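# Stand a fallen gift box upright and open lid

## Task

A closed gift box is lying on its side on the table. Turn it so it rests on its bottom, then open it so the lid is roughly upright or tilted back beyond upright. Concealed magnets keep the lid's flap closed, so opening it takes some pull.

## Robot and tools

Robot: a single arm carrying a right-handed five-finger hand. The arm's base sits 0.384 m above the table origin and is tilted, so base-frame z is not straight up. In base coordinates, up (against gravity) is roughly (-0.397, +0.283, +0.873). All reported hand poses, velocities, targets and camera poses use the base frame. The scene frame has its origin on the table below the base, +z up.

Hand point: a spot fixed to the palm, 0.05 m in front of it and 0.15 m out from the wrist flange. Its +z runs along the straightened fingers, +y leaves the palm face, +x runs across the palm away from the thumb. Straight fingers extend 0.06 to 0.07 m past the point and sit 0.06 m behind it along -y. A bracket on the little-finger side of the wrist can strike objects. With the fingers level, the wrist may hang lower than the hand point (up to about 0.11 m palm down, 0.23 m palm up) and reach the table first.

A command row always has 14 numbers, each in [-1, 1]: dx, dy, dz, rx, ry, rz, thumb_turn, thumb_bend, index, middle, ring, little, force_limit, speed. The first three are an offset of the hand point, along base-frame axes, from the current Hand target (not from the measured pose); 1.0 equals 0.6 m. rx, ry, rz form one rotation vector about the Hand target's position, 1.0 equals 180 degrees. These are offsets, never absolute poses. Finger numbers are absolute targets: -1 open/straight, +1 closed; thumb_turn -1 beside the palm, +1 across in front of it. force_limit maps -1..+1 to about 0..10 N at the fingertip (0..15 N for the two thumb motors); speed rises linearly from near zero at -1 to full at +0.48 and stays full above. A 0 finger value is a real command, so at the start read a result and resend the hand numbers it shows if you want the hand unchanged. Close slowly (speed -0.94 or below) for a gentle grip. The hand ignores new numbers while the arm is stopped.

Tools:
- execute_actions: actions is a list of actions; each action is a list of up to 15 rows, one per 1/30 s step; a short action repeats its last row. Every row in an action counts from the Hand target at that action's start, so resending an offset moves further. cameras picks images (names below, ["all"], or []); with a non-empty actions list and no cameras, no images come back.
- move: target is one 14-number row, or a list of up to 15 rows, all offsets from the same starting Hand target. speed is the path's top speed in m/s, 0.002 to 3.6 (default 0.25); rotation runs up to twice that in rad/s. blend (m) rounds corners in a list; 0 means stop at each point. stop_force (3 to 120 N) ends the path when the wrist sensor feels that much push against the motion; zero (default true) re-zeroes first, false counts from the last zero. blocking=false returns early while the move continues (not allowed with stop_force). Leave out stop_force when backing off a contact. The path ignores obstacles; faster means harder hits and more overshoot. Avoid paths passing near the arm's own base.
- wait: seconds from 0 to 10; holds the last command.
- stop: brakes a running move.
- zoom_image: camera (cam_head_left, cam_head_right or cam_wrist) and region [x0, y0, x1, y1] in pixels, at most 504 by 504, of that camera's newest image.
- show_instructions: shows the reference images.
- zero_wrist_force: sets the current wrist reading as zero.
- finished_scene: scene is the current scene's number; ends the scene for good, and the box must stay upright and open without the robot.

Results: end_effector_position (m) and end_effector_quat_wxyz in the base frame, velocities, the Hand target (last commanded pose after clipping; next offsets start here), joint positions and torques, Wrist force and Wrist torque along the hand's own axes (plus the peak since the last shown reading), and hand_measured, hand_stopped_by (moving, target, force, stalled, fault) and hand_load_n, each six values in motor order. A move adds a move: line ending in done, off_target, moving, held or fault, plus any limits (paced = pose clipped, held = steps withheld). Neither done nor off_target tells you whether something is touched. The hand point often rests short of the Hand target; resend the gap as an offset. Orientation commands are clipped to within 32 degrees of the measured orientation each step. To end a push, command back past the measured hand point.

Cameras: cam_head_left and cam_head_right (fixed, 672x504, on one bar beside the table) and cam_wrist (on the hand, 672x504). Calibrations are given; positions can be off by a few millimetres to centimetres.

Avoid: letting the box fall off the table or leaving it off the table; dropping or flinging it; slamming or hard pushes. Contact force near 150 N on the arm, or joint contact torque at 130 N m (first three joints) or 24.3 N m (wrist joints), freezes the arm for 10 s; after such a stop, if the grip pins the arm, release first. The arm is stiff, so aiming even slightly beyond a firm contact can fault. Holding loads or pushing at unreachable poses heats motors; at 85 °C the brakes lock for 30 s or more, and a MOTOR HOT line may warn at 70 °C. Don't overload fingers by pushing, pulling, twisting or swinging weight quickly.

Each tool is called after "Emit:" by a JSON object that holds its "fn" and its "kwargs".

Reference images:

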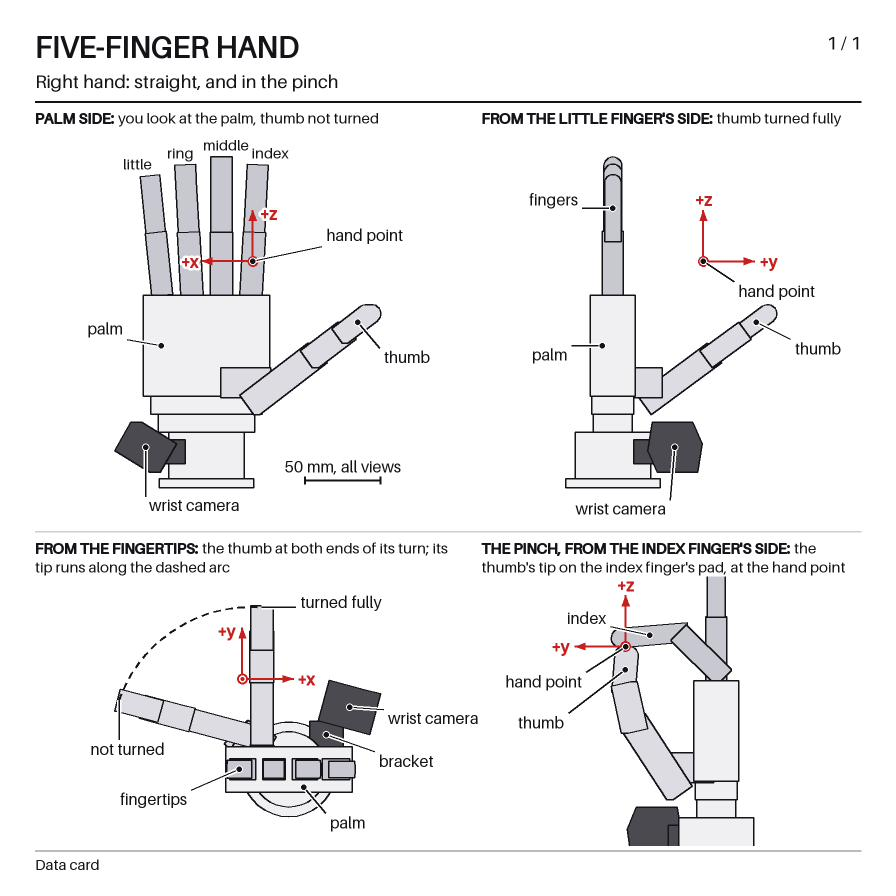

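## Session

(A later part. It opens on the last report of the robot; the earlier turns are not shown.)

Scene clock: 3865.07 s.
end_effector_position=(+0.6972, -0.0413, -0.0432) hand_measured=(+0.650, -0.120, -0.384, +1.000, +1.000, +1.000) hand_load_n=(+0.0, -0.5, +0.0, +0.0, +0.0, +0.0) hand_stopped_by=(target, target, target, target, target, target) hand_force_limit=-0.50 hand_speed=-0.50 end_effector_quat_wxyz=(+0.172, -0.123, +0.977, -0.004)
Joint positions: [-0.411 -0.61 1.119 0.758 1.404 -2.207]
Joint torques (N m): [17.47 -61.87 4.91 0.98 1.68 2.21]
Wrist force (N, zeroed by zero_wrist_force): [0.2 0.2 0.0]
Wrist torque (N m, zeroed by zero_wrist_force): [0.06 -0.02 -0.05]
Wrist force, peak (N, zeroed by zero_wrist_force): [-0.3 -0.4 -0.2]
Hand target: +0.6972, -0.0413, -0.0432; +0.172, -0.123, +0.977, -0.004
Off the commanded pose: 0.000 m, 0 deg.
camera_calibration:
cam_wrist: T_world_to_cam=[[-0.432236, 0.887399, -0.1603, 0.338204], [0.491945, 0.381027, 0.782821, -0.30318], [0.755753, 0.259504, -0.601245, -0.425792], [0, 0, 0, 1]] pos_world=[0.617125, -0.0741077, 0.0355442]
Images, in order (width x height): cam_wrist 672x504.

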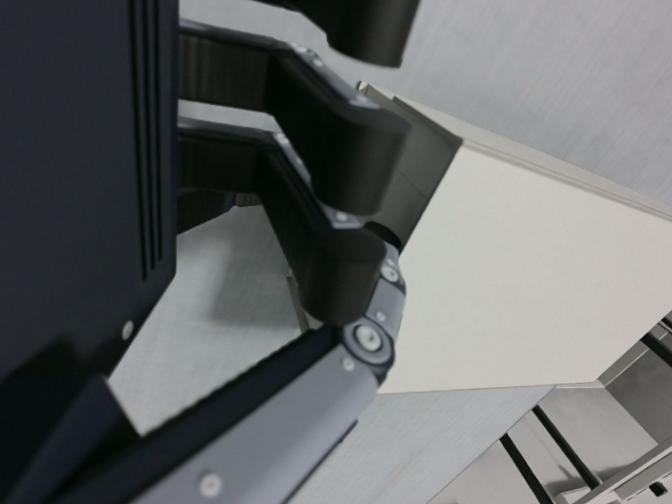

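Emit:
{"fn": "execute_actions", "kwargs": {"actions": [[[0,0,0,0,0,0,0.65,-0.06,-0.35,1,1,1,-0.5,-0.5]],[[-0.0002,0.00155,-0.0006,0,0,0,0.65,-0.06,-0.35,1,1,1,-0.5,-0.5]],[[-0.0002,0.00155,-0.0006,0,0,0,0.65,-0.06,-0.35,1,1,1,-0.5,-0.5]],[[0.00165,-0.00118,-0.00364,0,0,0,0.65,-0.06,-0.35,1,1,1,-0.5,-0.5]]], "cameras": ["cam_wrist"]}}

Emit:
{"fn": "execute_actions", "kwargs": {"actions": [[[0.00033,-0.00024,-0.00073,0,0,0,0.65,-0.06,-0.35,1,1,1,-0.5,-0.5]]]}}

Emit:
{"fn": "execute_actions", "kwargs": {"actions": [[[0.00033,-0.00024,-0.00073,0,0,0,0.65,-0.06,-0.35,1,1,1,-0.5,-0.5]]]}}

Emit:
{"fn": "execute_actions", "kwargs": {"actions": [[[0.00033,-0.00024,-0.00073,0,0,0,0.65,-0.06,-0.35,1,1,1,-0.5,-0.5]]], "cameras": ["cam_wrist"]}}

Scene clock: 3891.60 s.
end_effector_position=(+0.6980, -0.0402, -0.0461) hand_measured=(+0.650, -0.060, -0.350, +1.000, +1.000, +1.000) hand_load_n=(+0.0, +0.0, +0.0, +0.0, +0.0, +0.0) hand_stopped_by=(target, target, target, target, target, target) hand_force_limit=-0.50 hand_speed=-0.50 end_effector_quat_wxyz=(+0.172, -0.123, +0.977, -0.004)
Joint positions: [-0.409 -0.605 1.118 0.754 1.405 -2.205]
Joint torques (N m): [4.69 -38.06 -21 0.92 -2.99 -2.28]
Wrist force (N, zeroed by zero_wrist_force): [0.0 0.3 0.3]
Wrist torque (N m, zeroed by zero_wrist_force): [0.02 -0.01 -0.06]
Wrist force, peak (N, zeroed by zero_wrist_force): [0.1 0.8 0.0]
Hand target: +0.6980, -0.0402, -0.0461; +0.172, -0.123, +0.977, -0.004
Off the commanded pose: 0.000 m, 0 deg.
camera_calibration:
cam_wrist: T_world_to_cam=[[-0.432244, 0.887392, -0.160312, 0.336982], [0.491938, 0.381041, 0.782818, -0.301706], [0.755753, 0.259504, -0.601245, -0.428376], [0, 0, 0, 1]] pos_world=[0.617825, -0.0729076, 0.0326442]
Images, in order (width x height): cam_wrist 672x504.

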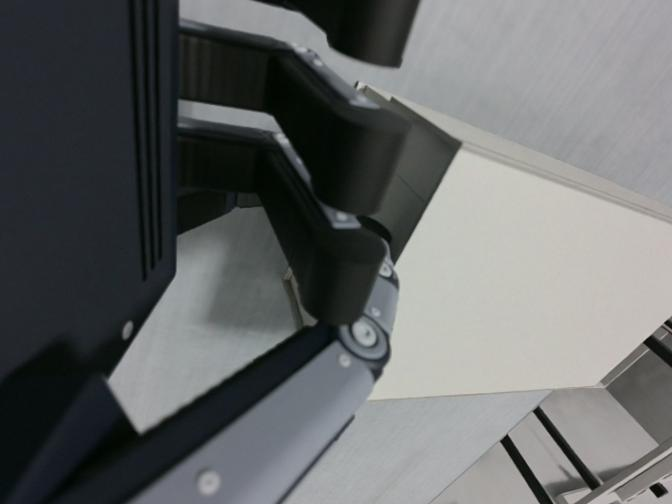

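Scene clock: 3892.30 s.
end_effector_position=(+0.6982, -0.0403, -0.0465) hand_measured=(+0.650, -0.060, -0.350, +1.000, +1.000, +1.000) hand_load_n=(+0.0, +0.0, +0.5, +0.0, +0.0, +0.0) hand_stopped_by=(target, target, target, target, target, target) hand_force_limit=-0.50 hand_speed=-0.50 end_effector_quat_wxyz=(+0.172, -0.123, +0.977, -0.004)
Joint positions: [-0.409 -0.604 1.117 0.754 1.405 -2.205]
Joint torques (N m): [4.48 -38.28 -21.72 1.16 -2.96 -2.37]
Wrist force (N, zeroed by zero_wrist_force): [-0.1 0.3 0.3]
Wrist torque (N m, zeroed by zero_wrist_force): [0.03 -0.01 -0.06]
Wrist force, peak (N, zeroed by zero_wrist_force): [0.1 0.6 0.5]
Hand target: +0.6982, -0.0403, -0.0465; +0.172, -0.123, +0.977, -0.004
Off the commanded pose: 0.000 m, 0 deg.

Scene clock: 3893.00 s.
end_effector_position=(+0.6984, -0.0405, -0.0469) hand_measured=(+0.650, -0.060, -0.350, +1.000, +1.000, +1.000) hand_load_n=(+0.0, +0.0, +0.0, +0.0, +0.0, +0.0) hand_stopped_by=(target, target, target, target, target, target) hand_force_limit=-0.50 hand_speed=-0.50 end_effector_quat_wxyz=(+0.172, -0.123, +0.977, -0.004)
Joint positions: [-0.409 -0.603 1.116 0.753 1.405 -2.205]
Joint torques (N m): [4.3 -37.36 -21.17 0.98 -2.94 -2.62]
Wrist force (N, zeroed by zero_wrist_force): [-0.1 0.2 0.2]
Wrist torque (N m, zeroed by zero_wrist_force): [0.01 0.00 -0.07]
Wrist force, peak (N, zeroed by zero_wrist_force): [-0.2 0.6 0.1]
Hand target: +0.6984, -0.0405, -0.0469; +0.172, -0.123, +0.977, -0.004
Off the commanded pose: 0.000 m, 0 deg.

Scene clock: 3893.70 s.
end_effector_position=(+0.6986, -0.0406, -0.0474) hand_measured=(+0.650, -0.060, -0.350, +1.000, +1.000, +1.000) hand_load_n=(+0.0, +0.0, +0.0, +0.0, +0.0, +0.0) hand_stopped_by=(target, target, target, target, target, target) hand_force_limit=-0.50 hand_speed=-0.50 end_effector_quat_wxyz=(+0.172, -0.123, +0.977, -0.004)
Joint positions: [-0.409 -0.602 1.115 0.753 1.405 -2.205]
Joint torques (N m): [4.94 -37.96 -21.75 1.05 -2.87 -2.6]
Wrist force (N, zeroed by zero_wrist_force): [0.1 0.5 0.2]
Wrist torque (N m, zeroed by zero_wrist_force): [0.04 -0.03 -0.04]
Wrist force, peak (N, zeroed by zero_wrist_force): [0.2 0.6 0.3]
Hand target: +0.6986, -0.0406, -0.0474; +0.172, -0.123, +0.977, -0.004
Off the commanded pose: 0.000 m, 0 deg.
camera_calibration:
cam_wrist: T_world_to_cam=[[-0.432236, 0.887399, -0.1603, 0.337367], [0.491945, 0.381027, 0.782821, -0.300758], [0.755753, 0.259504, -0.601245, -0.429568], [0, 0, 0, 1]] pos_world=[0.618425, -0.0733077, 0.0312442]
Images, in order (width x height): cam_wrist 672x504.

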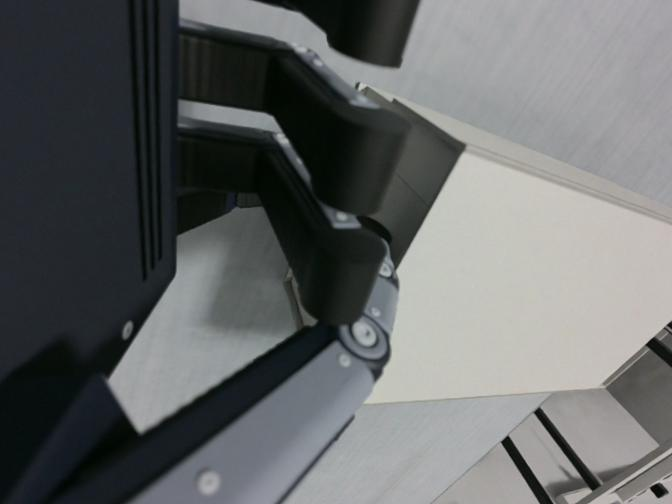

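Emit:
{"fn": "execute_actions", "kwargs": {"actions": [[[0.00033,-0.00024,-0.00073,0,0,0,0.65,-0.06,-0.35,1,1,1,-0.5,-0.5]]]}}

Emit:
{"fn": "execute_actions", "kwargs": {"actions": [[[0.00033,-0.00024,-0.00073,0,0,0,0.65,-0.06,-0.35,1,1,1,-0.5,-0.5]]]}}

Emit:
{"fn": "execute_actions", "kwargs": {"actions": [[[0.00033,-0.00024,-0.00073,0,0,0,0.65,-0.06,-0.35,1,1,1,-0.5,-0.5]]]}}

Scene clock: 3901.53 s.
end_effector_position=(+0.6988, -0.0407, -0.0478) hand_measured=(+0.650, -0.060, -0.350, +1.000, +1.000, +1.000) hand_load_n=(+0.0, +0.0, +0.0, +0.0, +0.0, +0.0) hand_stopped_by=(target, target, target, target, target, target) hand_force_limit=-0.50 hand_speed=-0.50 end_effector_quat_wxyz=(+0.172, -0.123, +0.977, -0.004)
Joint positions: [-0.409 -0.601 1.114 0.753 1.405 -2.205]
Joint torques (N m): [4.47 -37.88 -21.92 0.93 -2.88 -2.63]
Wrist force (N, zeroed by zero_wrist_force): [-0.2 0.4 0.1]
Wrist torque (N m, zeroed by zero_wrist_force): [0.05 0.02 -0.05]
Wrist force, peak (N, zeroed by zero_wrist_force): [-0.1 0.7 0.3]
Hand target: +0.6988, -0.0407, -0.0478; +0.172, -0.123, +0.977, -0.004
Off the commanded pose: 0.000 m, 0 deg.

Scene clock: 3902.23 s.
end_effector_position=(+0.6990, -0.0409, -0.0483) hand_measured=(+0.650, -0.060, -0.350, +1.000, +1.000, +1.000) hand_load_n=(+0.0, +0.0, +0.0, +0.0, +0.0, +0.0) hand_stopped_by=(target, target, target, target, target, target) hand_force_limit=-0.50 hand_speed=-0.50 end_effector_quat_wxyz=(+0.172, -0.123, +0.977, -0.004)
Joint positions: [-0.409 -0.6 1.113 0.753 1.405 -2.205]
Joint torques (N m): [4.8 -37.58 -21.79 1.13 -3.03 -2.67]
Wrist force (N, zeroed by zero_wrist_force): [-0.2 0.4 0.4]
Wrist torque (N m, zeroed by zero_wrist_force): [0.04 0.01 -0.04]
Wrist force, peak (N, zeroed by zero_wrist_force): [0.2 0.6 0.3]
Hand target: +0.6990, -0.0409, -0.0483; +0.172, -0.123, +0.977, -0.004
Off the commanded pose: 0.000 m, 0 deg.

Scene clock: 3902.93 s.
end_effector_position=(+0.6992, -0.0410, -0.0487) hand_measured=(+0.650, -0.060, -0.350, +1.000, +1.000, +1.000) hand_load_n=(+0.0, +0.0, +0.0, +0.0, +0.0, +0.0) hand_stopped_by=(target, target, target, target, target, target) hand_force_limit=-0.50 hand_speed=-0.50 end_effector_quat_wxyz=(+0.172, -0.123, +0.977, -0.004)
Joint positions: [-0.409 -0.599 1.113 0.753 1.405 -2.205]
Joint torques (N m): [4.31 -37.88 -21.6 0.97 -2.95 -2.56]
Wrist force (N, zeroed by zero_wrist_force): [0.1 0.3 0.0]
Wrist torque (N m, zeroed by zero_wrist_force): [0.04 -0.03 -0.01]
Wrist force, peak (N, zeroed by zero_wrist_force): [0.1 0.7 -0.1]
Hand target: +0.6992, -0.0410, -0.0487; +0.172, -0.123, +0.977, -0.004
Off the commanded pose: 0.000 m, 0 deg.

Emit:
{"fn": "execute_actions", "kwargs": {"actions": [[[0.00033,-0.00024,-0.00073,0,0,0,0.65,-0.06,-0.35,1,1,1,-0.5,-0.5]]], "cameras": ["cam_wrist"]}}

Emit:
{"fn": "zoom_image", "kwargs": {"camera": "cam_wrist", "region": [170, 60, 420, 340]}}

Scene clock: 3937.20 s.
end_effector_position=(+0.6994, -0.0412, -0.0491) hand_measured=(+0.650, -0.060, -0.350, +1.000, +1.000, +1.000) hand_load_n=(+0.0, +0.0, -1.5, +0.0, +0.0, +0.0) hand_stopped_by=(target, target, target, target, target, target) hand_force_limit=-0.50 hand_speed=-0.50 end_effector_quat_wxyz=(+0.172, -0.123, +0.977, -0.004)
Joint positions: [-0.409 -0.598 1.112 0.753 1.405 -2.205]
Joint torques (N m): [5.15 -37.17 -20.97 0.83 -2.86 -2.71]
Wrist force (N, zeroed by zero_wrist_force): [0.2 0.1 -2.5]
Wrist torque (N m, zeroed by zero_wrist_force): [0.12 -0.01 0.00]
Wrist force, peak (N, zeroed by zero_wrist_force): [0.2 0.1 -2.5]
Hand target: +0.6994, -0.0412, -0.0491; +0.172, -0.123, +0.977, -0.004
Off the commanded pose: 0.000 m, 0 deg.
camera_calibration:
cam_wrist: T_world_to_cam=[[-0.432236, 0.887399, -0.1603, 0.337973], [0.491945, 0.381027, 0.782821, -0.299592], [0.755753, 0.259504, -0.601245, -0.431039], [0, 0, 0, 1]] pos_world=[0.619225, -0.0739077, 0.0295442]
Images, in order (width x height): cam_wrist 672x504.

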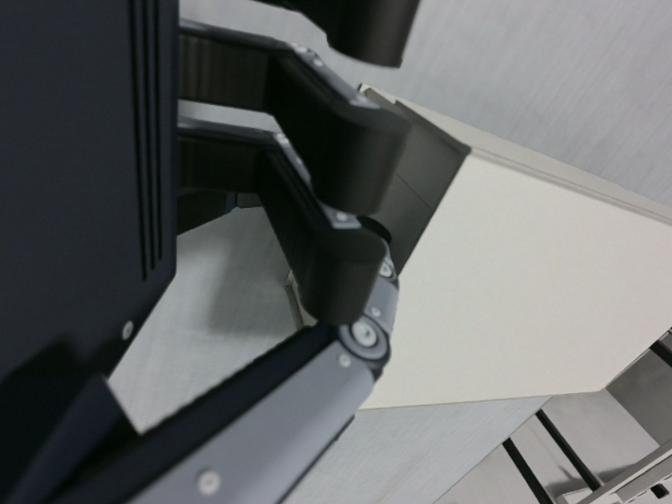

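Scaled by 1.800 from the camera's 672x504 image, which has a finer 960x720 frame.

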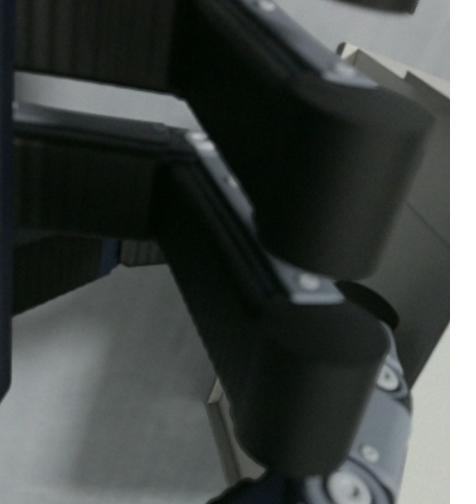

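Emit:
{"fn": "zoom_image", "kwargs": {"camera": "cam_wrist", "region": [170, 150, 330, 270]}}

Scaled by 3.150 from the camera's 672x504 image, which has a finer 960x720 frame.

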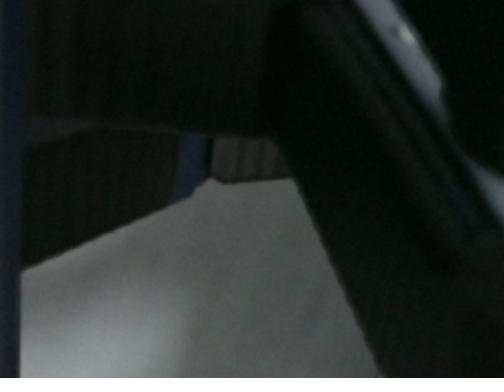

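Emit:
{"fn": "execute_actions", "kwargs": {"actions": [[[-0.00199,0.00142,0.00436,0,0,0,0.65,0.05,-0.35,1,1,1,-0.5,-0.5]]]}}

Emit:
{"fn": "move", "kwargs": {"target": [-0.00199,0.00142,0.00436,0.03033,0.00818,0.01114,0.65,0.05,-0.38,1,1,1,-0.5,-0.5], "speed": 0.03, "cameras": ["cam_wrist"]}}

Scene clock: 4132.43 s.
end_effector_position=(+0.6982, -0.0403, -0.0465) hand_measured=(+0.650, +0.050, -0.350, +1.000, +1.000, +1.000) hand_load_n=(+0.0, +0.0, +0.0, +0.0, +0.0, +0.0) hand_stopped_by=(target, target, target, target, target, target) hand_force_limit=-0.50 hand_speed=-0.50 end_effector_quat_wxyz=(+0.172, -0.123, +0.977, -0.004)
Joint positions: [-0.409 -0.604 1.117 0.754 1.405 -2.205]
Joint torques (N m): [17.05 -62.26 5.31 4.69 1.69 2.11]
Wrist force (N, zeroed by zero_wrist_force): [-0.2 0.4 0.2]
Wrist torque (N m, zeroed by zero_wrist_force): [0.04 0.02 -0.02]
Wrist force, peak (N, zeroed by zero_wrist_force): [0.2 -0.1 -2.8]
Hand target: +0.6982, -0.0403, -0.0465; +0.172, -0.123, +0.977, -0.004
Off the commanded pose: 0.000 m, 0 deg.

Scene clock: 4134.60 s.
end_effector_position=(+0.6970, -0.0395, -0.0439) hand_measured=(+0.650, +0.050, -0.380, +1.000, +1.000, +1.000) hand_load_n=(+0.0, +0.0, +0.5, +0.0, +0.0, +0.0) hand_stopped_by=(target, target, target, target, target, target) hand_force_limit=-0.50 hand_speed=-0.50 end_effector_quat_wxyz=(+0.165, -0.132, +0.976, +0.047)
Joint positions: [-0.439 -0.557 1.051 0.844 1.314 -2.249]
Joint torques (N m): [4.96 -38.38 -21.47 4.99 -3.09 -2.49]
Wrist force (N, zeroed by zero_wrist_force): [0.3 -0.1 0.2]
Wrist torque (N m, zeroed by zero_wrist_force): [0.04 -0.04 0.03]
Wrist force, peak (N, zeroed by zero_wrist_force): [0.1 0.6 0.1]
Hand target: +0.6970, -0.0395, -0.0439; +0.165, -0.132, +0.976, +0.047
Off the commanded pose: 0.000 m, 0 deg.
move: done
camera_calibration:
cam_wrist: T_world_to_cam=[[-0.465976, 0.882424, -0.0647642, 0.363797], [0.499967, 0.322991, 0.803561, -0.310128], [0.729999, 0.34206, -0.591689, -0.404906], [0, 0, 0, 1]] pos_world=[0.620156, -0.0823528, 0.0331897]
Images, in order (width x height): cam_wrist 672x504.

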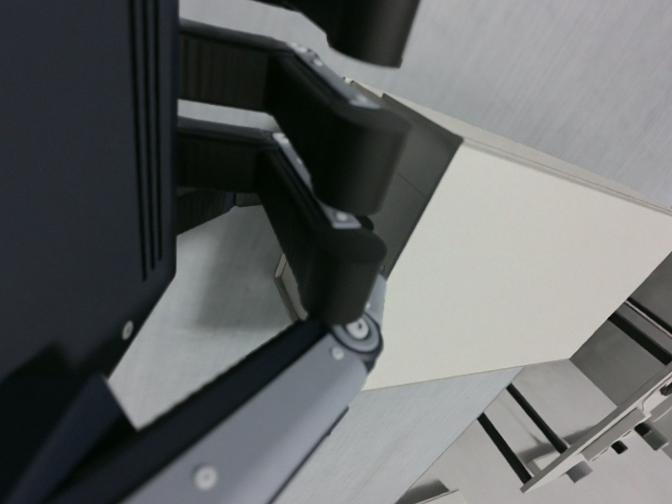

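Emit:
{"fn": "execute_actions", "kwargs": {"actions": [[[-0.0004,0.0031,-0.0012,0,0,0,0.65,0.05,-0.38,1,1,1,-0.5,-0.5]]], "cameras": ["cam_wrist"]}}

Emit:
{"fn": "execute_actions", "kwargs": {"actions": [[[-0.0004,0.0031,-0.0012,0,0,0,0.65,0.05,-0.38,1,1,1,-0.5,-0.5]]], "cameras": ["cam_wrist"]}}

Emit:
{"fn": "execute_actions", "kwargs": {"actions": [[[-0.0004,0.0031,-0.0012,0,0,0,0.65,0.05,-0.38,1,1,1,-0.5,-0.5]]], "cameras": ["cam_wrist"]}}

Scene clock: 4144.03 s.
end_effector_position=(+0.6967, -0.0376, -0.0446) hand_measured=(+0.650, +0.050, -0.380, +1.000, +1.000, +1.000) hand_load_n=(+0.0, +0.0, +0.5, +0.0, +0.0, +0.0) hand_stopped_by=(target, target, target, target, target, target) hand_force_limit=-0.50 hand_speed=-0.50 end_effector_quat_wxyz=(+0.165, -0.132, +0.976, +0.047)
Joint positions: [-0.437 -0.558 1.054 0.841 1.315 -2.246]
Joint torques (N m): [17.43 -62.52 4.09 1.08 1.57 2.22]
Wrist force (N, zeroed by zero_wrist_force): [0.2 0.2 -0.1]
Wrist torque (N m, zeroed by zero_wrist_force): [0.10 -0.02 -0.04]
Wrist force, peak (N, zeroed by zero_wrist_force): [0.4 -0.2 0.5]
Hand target: +0.6967, -0.0376, -0.0446; +0.165, -0.132, +0.976, +0.047
Off the commanded pose: 0.000 m, 0 deg.
camera_calibration:
cam_wrist: T_world_to_cam=[[-0.466106, 0.882391, -0.0642718, 0.362135], [0.50006, 0.322682, 0.803627, -0.310131], [0.729853, 0.342435, -0.591652, -0.405669], [0, 0, 0, 1]] pos_world=[0.619957, -0.0805556, 0.0324898]
Images, in order (width x height): cam_wrist 672x504.

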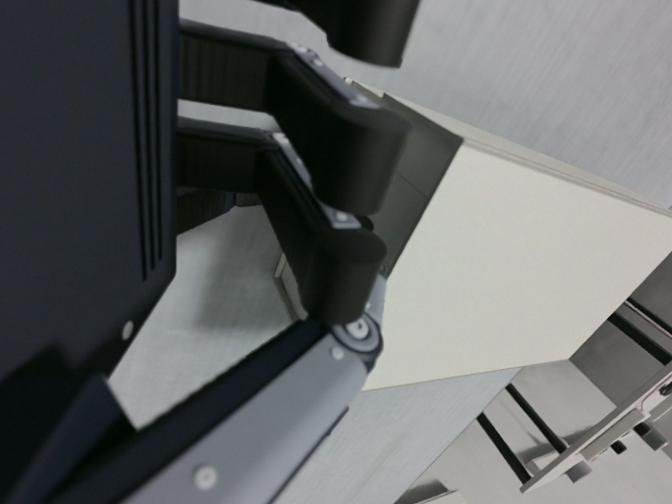

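Scene clock: 4144.73 s.
end_effector_position=(+0.6965, -0.0358, -0.0453) hand_measured=(+0.650, +0.050, -0.380, +1.000, +1.000, +1.000) hand_load_n=(+0.0, +0.0, +0.5, +0.0, +0.0, +0.0) hand_stopped_by=(target, target, target, target, target, target) hand_force_limit=-0.50 hand_speed=-0.50 end_effector_quat_wxyz=(+0.165, -0.132, +0.976, +0.047)
Joint positions: [-0.434 -0.559 1.058 0.838 1.315 -2.244]
Joint torques (N m): [16.33 -62.93 3.78 1.06 1.62 2.11]
Wrist force (N, zeroed by zero_wrist_force): [0.0 0.1 0.2]
Wrist torque (N m, zeroed by zero_wrist_force): [0.07 0.00 -0.06]
Wrist force, peak (N, zeroed by zero_wrist_force): [0.3 -0.5 -0.2]
Hand target: +0.6965, -0.0358, -0.0453; +0.165, -0.132, +0.976, +0.047
Off the commanded pose: 0.000 m, 0 deg.
camera_calibration:
cam_wrist: T_world_to_cam=[[-0.46613, 0.882376, -0.0643097, 0.360335], [0.500038, 0.322723, 0.803624, -0.310065], [0.729853, 0.342436, -0.591652, -0.406588], [0, 0, 0, 1]] pos_world=[0.619756, -0.0786553, 0.0317898]
Images, in order (width x height): cam_wrist 672x504.

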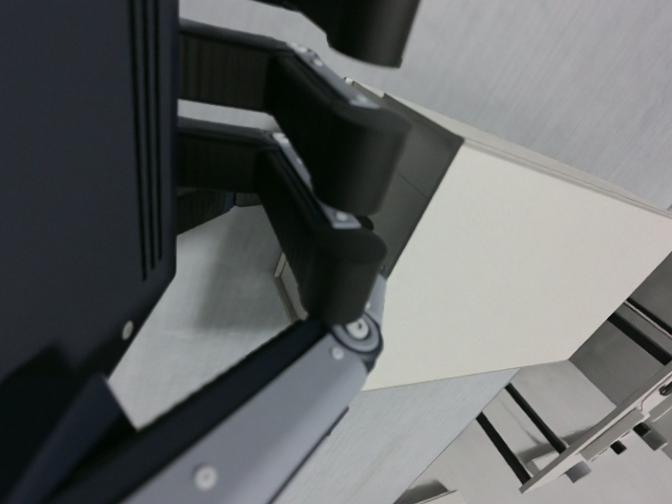

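Scene clock: 4145.43 s.
end_effector_position=(+0.6963, -0.0339, -0.0461) hand_measured=(+0.650, +0.050, -0.380, +1.000, +1.000, +1.000) hand_load_n=(+0.5, +0.0, +0.5, +0.0, +0.0, +0.0) hand_stopped_by=(target, target, target, target, target, target) hand_force_limit=-0.50 hand_speed=-0.50 end_effector_quat_wxyz=(+0.165, -0.132, +0.976, +0.047)
Joint positions: [-0.432 -0.559 1.061 0.835 1.316 -2.241]
Joint torques (N m): [17.15 -62.07 4.85 1.33 1.7 2.3]
Wrist force (N, zeroed by zero_wrist_force): [0.1 -0.2 -0.2]
Wrist torque (N m, zeroed by zero_wrist_force): [0.05 0.00 -0.06]
Wrist force, peak (N, zeroed by zero_wrist_force): [0.4 -0.6 -0.2]
Hand target: +0.6963, -0.0339, -0.0461; +0.165, -0.132, +0.976, +0.047
Off the commanded pose: 0.000 m, 0 deg.
camera_calibration:
cam_wrist: T_world_to_cam=[[-0.46613, 0.882376, -0.0643097, 0.358555], [0.500038, 0.322723, 0.803624, -0.309853], [0.729853, 0.342436, -0.591652, -0.407459], [0, 0, 0, 1]] pos_world=[0.619456, -0.0768553, 0.0309898]
Images, in order (width x height): cam_wrist 672x504.

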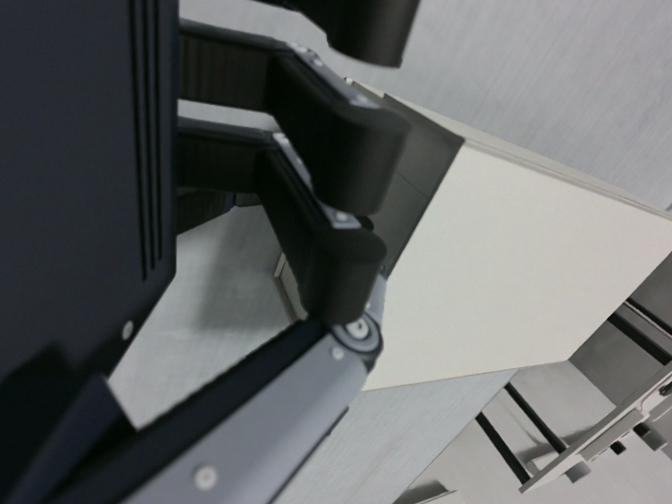

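Emit:
{"fn": "execute_actions", "kwargs": {"actions": [[[0.00066,-0.00047,-0.00145,0,0,0,0.65,0.05,-0.38,1,1,1,-0.5,-0.5]]]}}

Emit:
{"fn": "execute_actions", "kwargs": {"actions": [[[0.00033,-0.00024,-0.00073,0,0,0,0.65,0.05,-0.38,1,1,1,-0.5,-0.5]]]}}

Emit:
{"fn": "execute_actions", "kwargs": {"actions": [[[0.00033,-0.00024,-0.00073,0,0,0,0.65,0.05,-0.38,1,1,1,-0.5,-0.5]]]}}

Emit:
{"fn": "execute_actions", "kwargs": {"actions": [[[0.00033,-0.00024,-0.00073,0,0,0,0.65,0.05,-0.38,1,1,1,-0.5,-0.5]]]}}

Scene clock: 4155.37 s.
end_effector_position=(+0.6967, -0.0342, -0.0469) hand_measured=(+0.650, +0.050, -0.380, +1.000, +1.000, +1.000) hand_load_n=(+0.0, +0.0, +0.0, +0.0, +0.0, +0.0) hand_stopped_by=(target, target, target, target, target, target) hand_force_limit=-0.50 hand_speed=-0.50 end_effector_quat_wxyz=(+0.165, -0.132, +0.976, +0.047)
Joint positions: [-0.432 -0.557 1.059 0.834 1.316 -2.241]
Joint torques (N m): [5.18 -38.57 -21.88 1.13 -0.1 -2.35]
Wrist force (N, zeroed by zero_wrist_force): [0.1 0.2 0.1]
Wrist torque (N m, zeroed by zero_wrist_force): [0.04 -0.03 -0.06]
Wrist force, peak (N, zeroed by zero_wrist_force): [0.1 0.3 -0.6]
Hand target: +0.6967, -0.0342, -0.0469; +0.165, -0.132, +0.976, +0.047
Off the commanded pose: 0.000 m, 0 deg.

Scene clock: 4156.07 s.
end_effector_position=(+0.6969, -0.0343, -0.0474) hand_measured=(+0.650, +0.050, -0.380, +1.000, +1.000, +1.000) hand_load_n=(+0.0, +0.0, +0.0, +0.0, +0.0, +0.0) hand_stopped_by=(target, target, target, target, target, target) hand_force_limit=-0.50 hand_speed=-0.50 end_effector_quat_wxyz=(+0.165, -0.132, +0.976, +0.047)
Joint positions: [-0.432 -0.556 1.058 0.834 1.316 -2.241]
Joint torques (N m): [4.78 -38.35 -22.06 0.92 -2.74 -2.34]
Wrist force (N, zeroed by zero_wrist_force): [0.1 0.2 -0.1]
Wrist torque (N m, zeroed by zero_wrist_force): [0.04 -0.01 -0.07]
Wrist force, peak (N, zeroed by zero_wrist_force): [0.3 0.3 -0.5]
Hand target: +0.6969, -0.0343, -0.0474; +0.165, -0.132, +0.976, +0.047
Off the commanded pose: 0.000 m, 0 deg.

Scene clock: 4156.77 s.
end_effector_position=(+0.6971, -0.0345, -0.0478) hand_measured=(+0.650, +0.050, -0.380, +1.000, +1.000, +1.000) hand_load_n=(+0.0, +0.0, +0.0, +0.0, +0.0, +0.0) hand_stopped_by=(target, target, target, target, target, target) hand_force_limit=-0.50 hand_speed=-0.50 end_effector_quat_wxyz=(+0.165, -0.132, +0.976, +0.047)
Joint positions: [-0.432 -0.555 1.057 0.834 1.316 -2.241]
Joint torques (N m): [4.41 -37.3 -22.1 1.02 -3 -2.44]
Wrist force (N, zeroed by zero_wrist_force): [0.1 0.1 -0.2]
Wrist torque (N m, zeroed by zero_wrist_force): [0.03 -0.01 -0.07]
Wrist force, peak (N, zeroed by zero_wrist_force): [0.4 0.4 0.0]
Hand target: +0.6971, -0.0345, -0.0478; +0.165, -0.132, +0.976, +0.047
Off the commanded pose: 0.000 m, 0 deg.

Scene clock: 4157.47 s.
end_effector_position=(+0.6973, -0.0346, -0.0482) hand_measured=(+0.650, +0.050, -0.380, +1.000, +1.000, +1.000) hand_load_n=(+0.0, +0.5, +0.0, +0.0, +0.0, +0.0) hand_stopped_by=(target, target, target, target, target, target) hand_force_limit=-0.50 hand_speed=-0.50 end_effector_quat_wxyz=(+0.165, -0.132, +0.976, +0.047)
Joint positions: [-0.432 -0.554 1.056 0.834 1.316 -2.241]
Joint torques (N m): [4.95 -38.05 -21.1 1.06 -2.8 -2.28]
Wrist force (N, zeroed by zero_wrist_force): [0.1 0.4 -0.2]
Wrist torque (N m, zeroed by zero_wrist_force): [0.08 -0.02 -0.06]
Wrist force, peak (N, zeroed by zero_wrist_force): [0.5 0.3 0.1]
Hand target: +0.6973, -0.0346, -0.0482; +0.165, -0.132, +0.976, +0.047
Off the commanded pose: 0.000 m, 0 deg.

Emit:
{"fn": "execute_actions", "kwargs": {"actions": [], "cameras": ["all"]}}

Scene clock: 4207.07 s.
end_effector_position=(+0.6973, -0.0346, -0.0482) hand_measured=(+0.650, +0.050, -0.380, +1.000, +1.000, +1.000) hand_load_n=(+0.0, +0.0, +0.0, +0.0, +0.0, +0.0) hand_stopped_by=(target, target, target, target, target, target) hand_force_limit=-0.50 hand_speed=-0.50 end_effector_quat_wxyz=(+0.165, -0.132, +0.976, +0.047)
Joint positions: [-0.432 -0.554 1.056 0.834 1.316 -2.241]
Joint velocities: within noise
Joint torques (N m): [4.83 -38.26 -21.73 1.04 -2.96 -2.5]
Wrist force (N, zeroed by zero_wrist_force): [0.3 0.1 -0.1]
Wrist torque (N m, zeroed by zero_wrist_force): [0.04 -0.04 -0.06]
Wrist force, peak (N, zeroed by zero_wrist_force): [0.5 0.6 -0.3]
Hand target: +0.6973, -0.0346, -0.0482; +0.165, -0.132, +0.976, +0.047
Off the commanded pose: 0.000 m, 0 deg.
camera_calibration:
cam_wrist: T_world_to_cam=[[-0.46613, 0.882376, -0.0643097, 0.359498], [0.500038, 0.322723, 0.803624, -0.308359], [0.729853, 0.342436, -0.591652, -0.409251], [0, 0, 0, 1]] pos_world=[0.620456, -0.0775553, 0.0287898]

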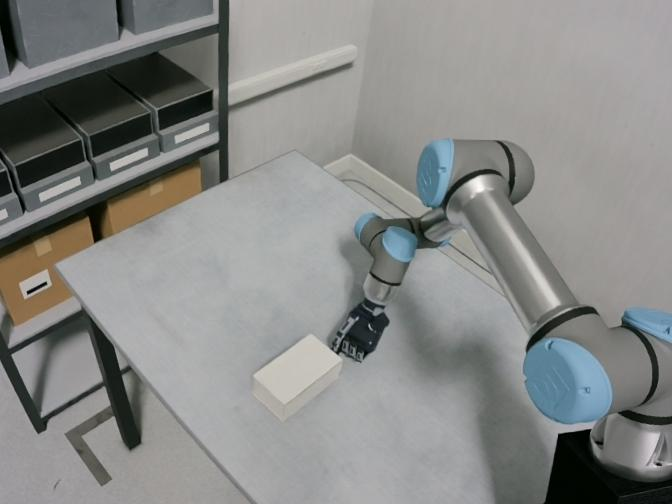

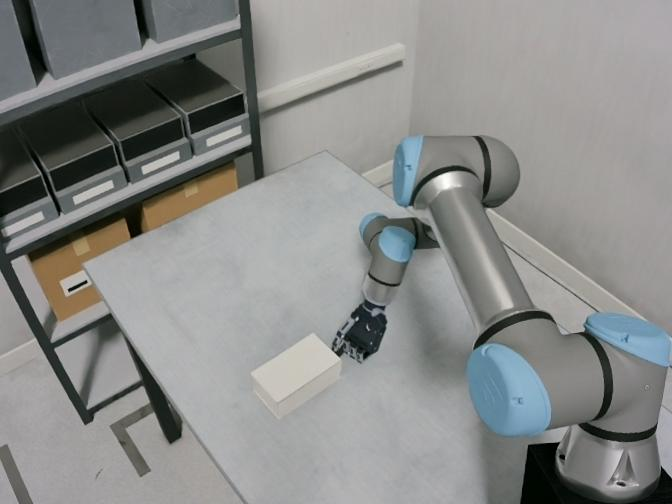

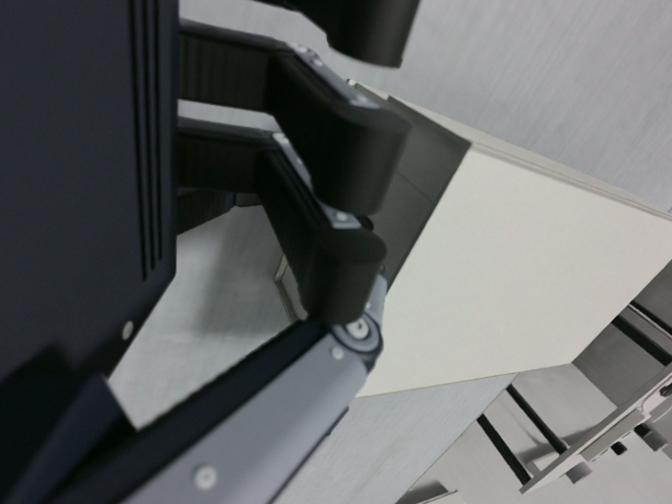

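Emit:
{"fn": "zoom_image", "kwargs": {"camera": "cam_wrist", "region": [240, 70, 500, 300]}}

Emit:
{"fn": "zoom_image", "kwargs": {"camera": "cam_head_left", "region": [240, 290, 400, 430]}}

Emit:
{"fn": "zoom_image", "kwargs": {"camera": "cam_head_right", "region": [240, 290, 400, 430]}}

Scaled by 1.938 from the camera's 672x504 image, which has a finer 960x720 frame.

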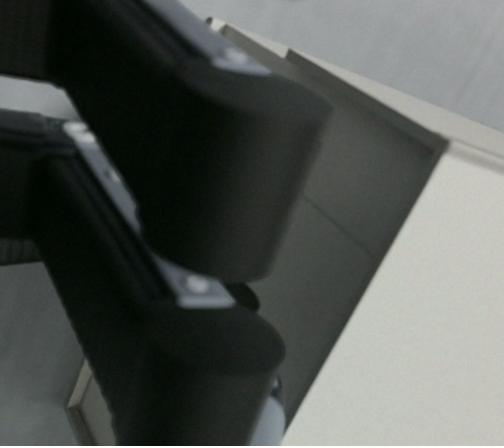

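Scaled by 3.150 from the camera's 672x504 image, which has a finer 960x720 frame.

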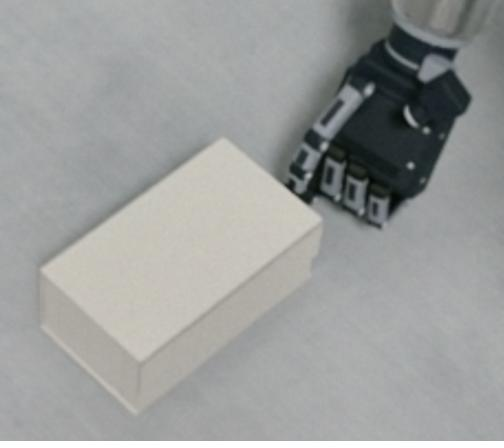

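Scaled by 3.150 from the camera's 672x504 image, which has a finer 960x720 frame.

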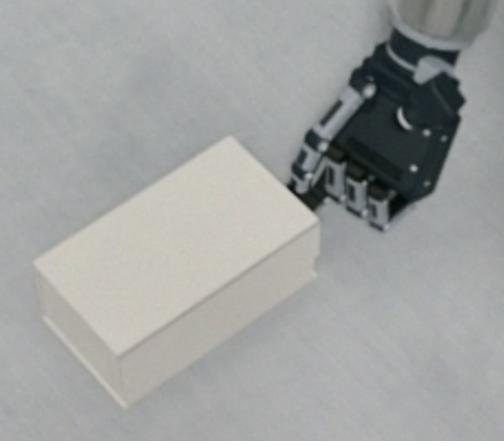

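Emit:
{"fn": "zoom_image", "kwargs": {"camera": "cam_wrist", "region": [230, 230, 330, 340]}}

Emit:
{"fn": "zoom_image", "kwargs": {"camera": "cam_wrist", "region": [330, 60, 490, 220]}}

Emit:
{"fn": "zoom_image", "kwargs": {"camera": "cam_head_right", "region": [310, 330, 360, 390]}}

Emit:
{"fn": "zoom_image", "kwargs": {"camera": "cam_head_left", "region": [240, 360, 300, 430]}}

Scaled by 4.582 from the camera's 672x504 image, which has a finer 960x720 frame.

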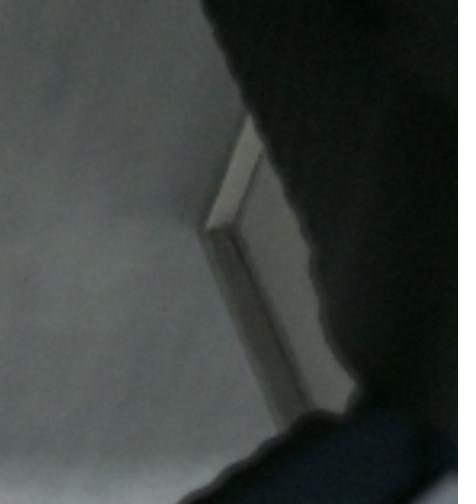

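Scaled by 3.150 from the camera's 672x504 image, which has a finer 960x720 frame.

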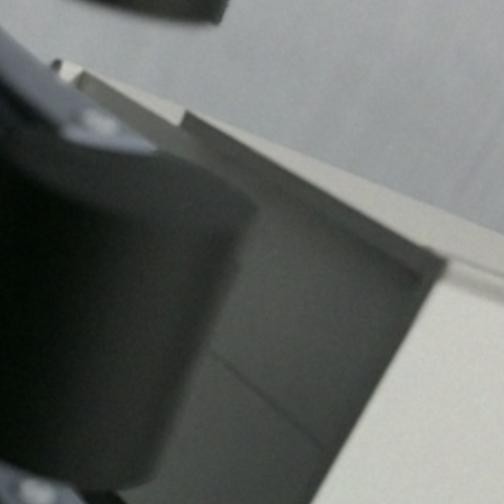

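Scaled by 8.400 from the camera's 672x504 image, which has a finer 960x720 frame.

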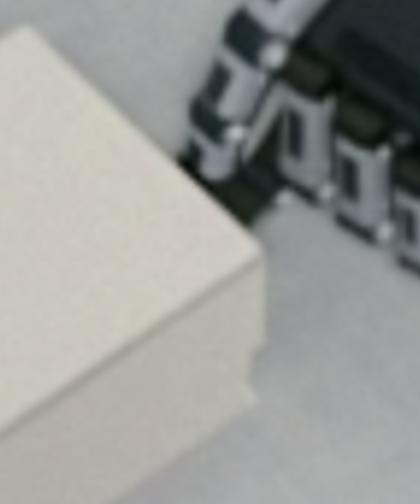

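Scaled by 7.200 from the camera's 672x504 image, which has a finer 960x720 frame.

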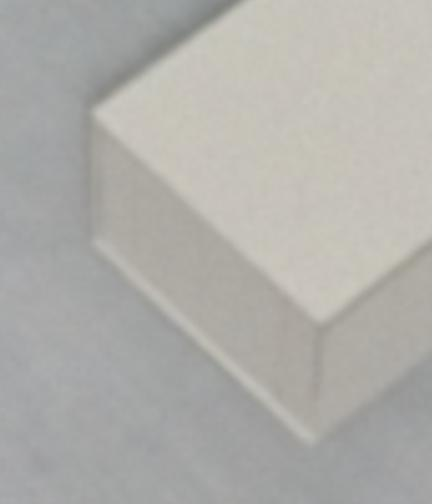

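Emit:
{"fn": "zoom_image", "kwargs": {"camera": "cam_wrist", "region": [340, 190, 420, 300]}}

Scaled by 4.582 from the camera's 672x504 image, which has a finer 960x720 frame.

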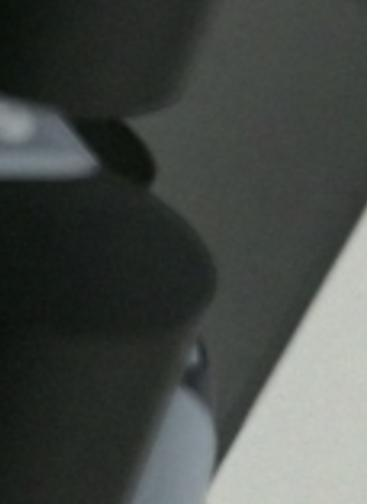

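Emit:
{"fn": "move", "kwargs": {"target": [[-0.00015, -0.0162, 0.0149, 0, 0, 0, 0.65, 0.05, -0.38, 1, 1, 1, -0.5, -0.5], [-0.00015, -0.0162, 0.0149, 0.01787, -0.01277, -0.03929, 0.65, 0.25, -0.38, 1, 1, 1, -0.5, -0.5]], "speed": 0.05, "cameras": ["cam_wrist"]}}

Scene clock: 4436.23 s.
end_effector_position=(+0.6972, -0.0443, -0.0393) hand_measured=(+0.650, +0.250, -0.380, +1.000, +1.000, +1.000) hand_load_n=(+0.0, +0.0, +0.0, +0.0, +0.0, +0.0) hand_stopped_by=(target, target, target, target, target, target) hand_force_limit=-0.50 hand_speed=-0.50 end_effector_quat_wxyz=(+0.191, -0.068, +0.977, +0.061)
Joint positions: [-0.462 -0.604 1.148 0.75 1.274 -2.129]
Joint torques (N m): [3.48 -61.37 4.9 1.08 -2.99 2.23]
Wrist force (N, zeroed by zero_wrist_force): [-0.1 0.7 0.1]
Wrist torque (N m, zeroed by zero_wrist_force): [0.07 0.01 -0.05]
Wrist force, peak (N, zeroed by zero_wrist_force): [0.2 0.6 0.4]
Hand target: +0.6972, -0.0443, -0.0393; +0.191, -0.068, +0.977, +0.061
Off the commanded pose: 0.000 m, 0 deg.
move: done
camera_calibration:
cam_wrist: T_world_to_cam=[[-0.351827, 0.935594, -0.0296851, 0.29259], [0.500275, 0.214741, 0.838816, -0.315947], [0.791165, 0.280267, -0.543606, -0.444201], [0, 0, 0, 1]] pos_world=[0.612438, -0.0814035, 0.0322362]
Images, in order (width x height): cam_wrist 672x504.

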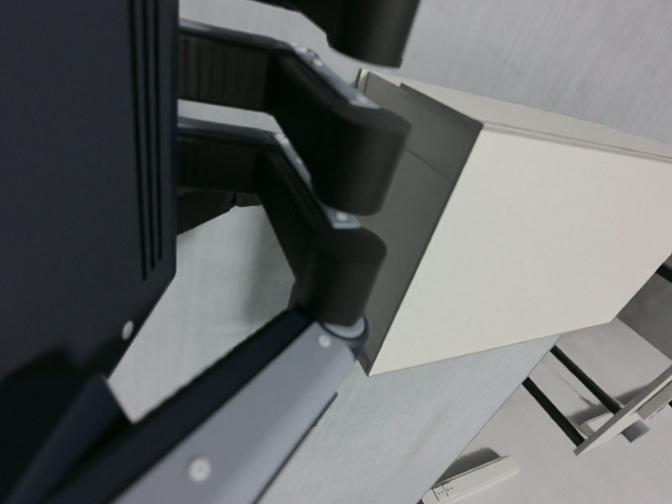

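Emit:
{"fn": "move", "kwargs": {"target": [[-0.02753, -0.00337, -0.01143, 0, 0, 0, 0.65, 0.25, -0.38, 1, 1, 1, -0.5, -0.5], [-0.02735, 0.01409, -0.01702, 0, 0, 0, 0.65, 0.25, -0.38, 1, 1, 1, -0.5, -0.5]], "speed": 0.04, "cameras": ["cam_wrist"]}}

Scene clock: 4461.87 s.
end_effector_position=(+0.6808, -0.0361, -0.0494) hand_measured=(+0.650, +0.250, -0.380, +1.000, +1.000, +1.000) hand_load_n=(+0.0, +0.0, +0.0, +0.0, +0.0, +0.0) hand_stopped_by=(target, target, target, target, target, target) hand_force_limit=-0.50 hand_speed=-0.50 end_effector_quat_wxyz=(+0.191, -0.068, +0.977, +0.061)
Joint positions: [-0.462 -0.629 1.231 0.692 1.274 -2.129]
Joint torques (N m): [16.92 -60.77 6.75 1.09 1.38 2.31]
Wrist force (N, zeroed by zero_wrist_force): [0.2 0.5 -0.1]
Wrist torque (N m, zeroed by zero_wrist_force): [0.06 -0.02 -0.07]
Wrist force, peak (N, zeroed by zero_wrist_force): [-0.5 0.6 0.0]
Hand target: +0.6808, -0.0359, -0.0495; +0.191, -0.068, +0.977, +0.061
Off the commanded pose: 0.000 m, 0 deg.
move: done
camera_calibration:
cam_wrist: T_world_to_cam=[[-0.351827, 0.935594, -0.0296851, 0.278848], [0.500275, 0.214741, 0.838816, -0.301031], [0.791165, 0.280267, -0.543606, -0.439015], [0, 0, 0, 1]] pos_world=[0.596038, -0.0732035, 0.0221362]
Images, in order (width x height): cam_wrist 672x504.

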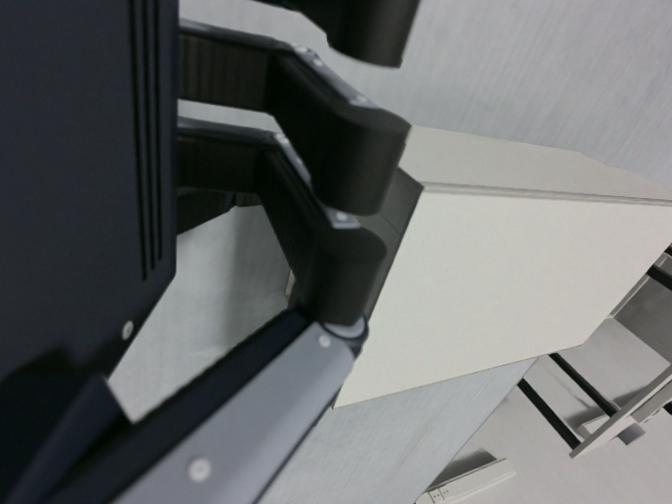

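Emit:
{"fn": "move", "kwargs": {"target": [0.00003, 0.00317, -0.00102, 0, 0, 0, 0.65, 0.25, -0.38, 1, 1, 1, -0.5, -0.5], "speed": 0.02, "cameras": ["cam_wrist"]}}

Emit:
{"fn": "move", "kwargs": {"target": [0.000017, 0.00159, -0.00051, 0, 0, 0, 0.65, 0.25, -0.38, 1, 1, 1, -0.5, -0.5], "speed": 0.02, "cameras": ["cam_wrist"]}}

Emit:
{"fn": "move", "kwargs": {"target": [0.000017, 0.00159, -0.00051, 0, 0, 0, 0.65, 0.25, -0.38, 1, 1, 1, -0.5, -0.5], "speed": 0.02, "cameras": ["cam_wrist"]}}

Emit:
{"fn": "move", "kwargs": {"target": [0.000017, 0.00159, -0.00051, 0, 0, 0, 0.65, 0.25, -0.38, 1, 1, 1, -0.5, -0.5], "speed": 0.02, "cameras": ["cam_wrist"]}}

Scene clock: 4478.90 s.
end_effector_position=(+0.6808, -0.0341, -0.0501) hand_measured=(+0.650, +0.250, -0.380, +1.000, +1.000, +1.000) hand_load_n=(+0.0, +0.0, +0.0, +0.0, +0.0, +0.0) hand_stopped_by=(target, target, target, target, target, target) hand_force_limit=-0.50 hand_speed=-0.50 end_effector_quat_wxyz=(+0.191, -0.068, +0.977, +0.061)
Joint positions: [-0.459 -0.629 1.233 0.689 1.275 -2.126]
Joint torques (N m): [15.95 -60.24 5.84 1.1 1.74 2.22]
Wrist force (N, zeroed by zero_wrist_force): [-0.3 0.5 -0.1]
Wrist torque (N m, zeroed by zero_wrist_force): [0.05 0.05 -0.11]
Wrist force, peak (N, zeroed by zero_wrist_force): [0.0 0.7 -0.3]
Hand target: +0.6808, -0.0340, -0.0501; +0.191, -0.068, +0.977, +0.061
Off the commanded pose: 0.000 m, 0 deg.
move: done
camera_calibration:
cam_wrist: T_world_to_cam=[[-0.351827, 0.935594, -0.0296851, 0.276959], [0.500275, 0.214741, 0.838816, -0.300957], [0.791165, 0.280267, -0.543606, -0.439902], [0, 0, 0, 1]] pos_world=[0.596038, -0.0712035, 0.0215362]
Images, in order (width x height): cam_wrist 672x504.

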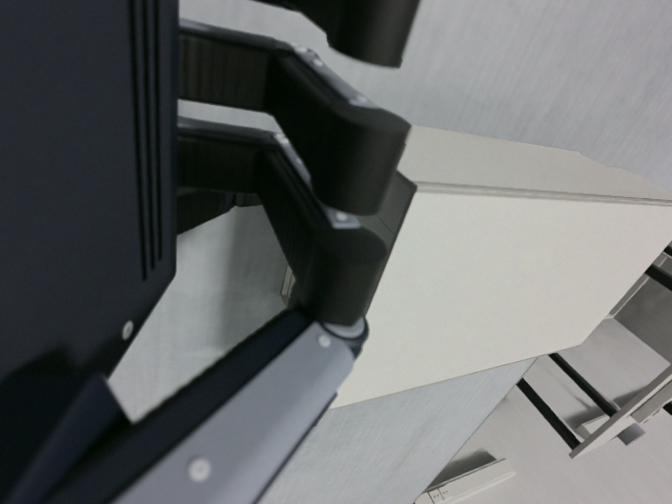

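Scene clock: 4479.60 s.
end_effector_position=(+0.6808, -0.0331, -0.0504) hand_measured=(+0.650, +0.250, -0.380, +1.000, +1.000, +1.000) hand_load_n=(+0.0, +0.0, +0.0, +0.0, +0.0, +0.0) hand_stopped_by=(target, target, target, target, target, target) hand_force_limit=-0.50 hand_speed=-0.50 end_effector_quat_wxyz=(+0.191, -0.068, +0.977, +0.061)
Joint positions: [-0.457 -0.629 1.234 0.688 1.275 -2.124]
Joint torques (N m): [16.18 -60.48 5.87 1.01 1.57 2.14]
Wrist force (N, zeroed by zero_wrist_force): [0.0 -0.1 -0.2]
Wrist torque (N m, zeroed by zero_wrist_force): [0.01 0.02 -0.10]
Wrist force, peak (N, zeroed by zero_wrist_force): [0.5 0.0 -0.2]
Hand target: +0.6808, -0.0330, -0.0504; +0.191, -0.068, +0.977, +0.061
Off the commanded pose: 0.000 m, 0 deg.
move: done
camera_calibration:
cam_wrist: T_world_to_cam=[[-0.351827, 0.935594, -0.0296851, 0.276012], [0.500275, 0.214741, 0.838816, -0.300837], [0.791165, 0.280267, -0.543606, -0.440399], [0, 0, 0, 1]] pos_world=[0.596038, -0.0702035, 0.0211362]
Images, in order (width x height): cam_wrist 672x504.

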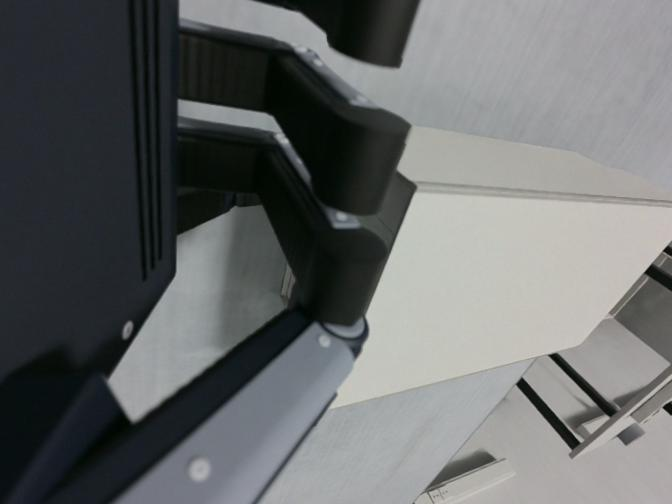

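Scene clock: 4480.30 s.
end_effector_position=(+0.6808, -0.0321, -0.0507) hand_measured=(+0.650, +0.250, -0.380, +1.000, +1.000, +1.000) hand_load_n=(+0.0, +0.0, +0.5, +0.0, +0.0, +0.0) hand_stopped_by=(target, target, target, target, target, target) hand_force_limit=-0.50 hand_speed=-0.50 end_effector_quat_wxyz=(+0.191, -0.068, +0.977, +0.061)
Joint positions: [-0.455 -0.629 1.235 0.687 1.275 -2.123]
Joint torques (N m): [16.08 -60.29 5.91 1.12 1.51 2.21]
Wrist force (N, zeroed by zero_wrist_force): [0.1 -0.1 -0.3]
Wrist torque (N m, zeroed by zero_wrist_force): [0.01 0.02 -0.10]
Wrist force, peak (N, zeroed by zero_wrist_force): [0.3 -0.1 -0.5]
Hand target: +0.6808, -0.0321, -0.0507; +0.191, -0.068, +0.977, +0.061
Off the commanded pose: 0.000 m, 0 deg.
move: done
camera_calibration:
cam_wrist: T_world_to_cam=[[-0.351827, 0.935594, -0.0296851, 0.275067], [0.500275, 0.214741, 0.838816, -0.3008], [0.791165, 0.280267, -0.543606, -0.440843], [0, 0, 0, 1]] pos_world=[0.596038, -0.0692035, 0.0208362]
Images, in order (width x height): cam_wrist 672x504.

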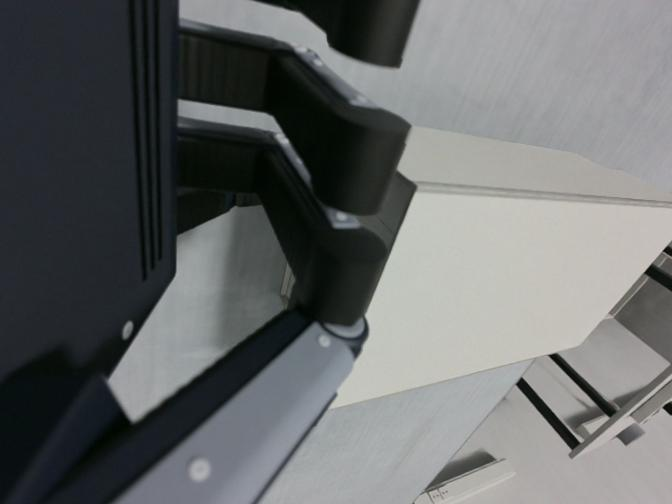

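Scene clock: 4481.00 s.
end_effector_position=(+0.6808, -0.0312, -0.0510) hand_measured=(+0.650, +0.250, -0.380, +1.000, +1.000, +1.000) hand_load_n=(+0.0, +0.0, +0.0, +0.0, +0.0, +0.0) hand_stopped_by=(target, target, target, target, target, target) hand_force_limit=-0.50 hand_speed=-0.50 end_effector_quat_wxyz=(+0.191, -0.068, +0.977, +0.061)
Joint positions: [-0.454 -0.629 1.236 0.685 1.276 -2.121]
Joint torques (N m): [15.9 -60.36 6.38 1.06 1.67 2.31]
Wrist force (N, zeroed by zero_wrist_force): [0.0 -0.3 -0.3]
Wrist torque (N m, zeroed by zero_wrist_force): [-0.02 0.03 -0.11]
Wrist force, peak (N, zeroed by zero_wrist_force): [0.6 -0.2 -0.6]
Hand target: +0.6808, -0.0311, -0.0510; +0.191, -0.068, +0.977, +0.061
Off the commanded pose: 0.000 m, 0 deg.
move: done
camera_calibration:
cam_wrist: T_world_to_cam=[[-0.351827, 0.935594, -0.0296851, 0.274216], [0.500275, 0.214741, 0.838816, -0.300741], [0.791165, 0.280267, -0.543606, -0.441258], [0, 0, 0, 1]] pos_world=[0.596038, -0.0683035, 0.0205362]
Images, in order (width x height): cam_wrist 672x504.

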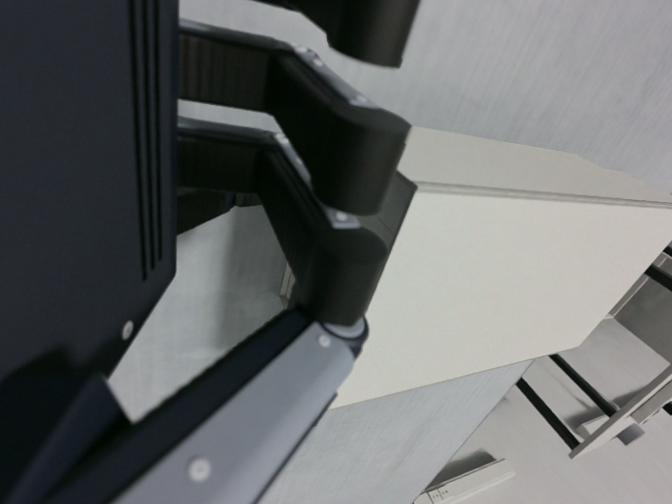

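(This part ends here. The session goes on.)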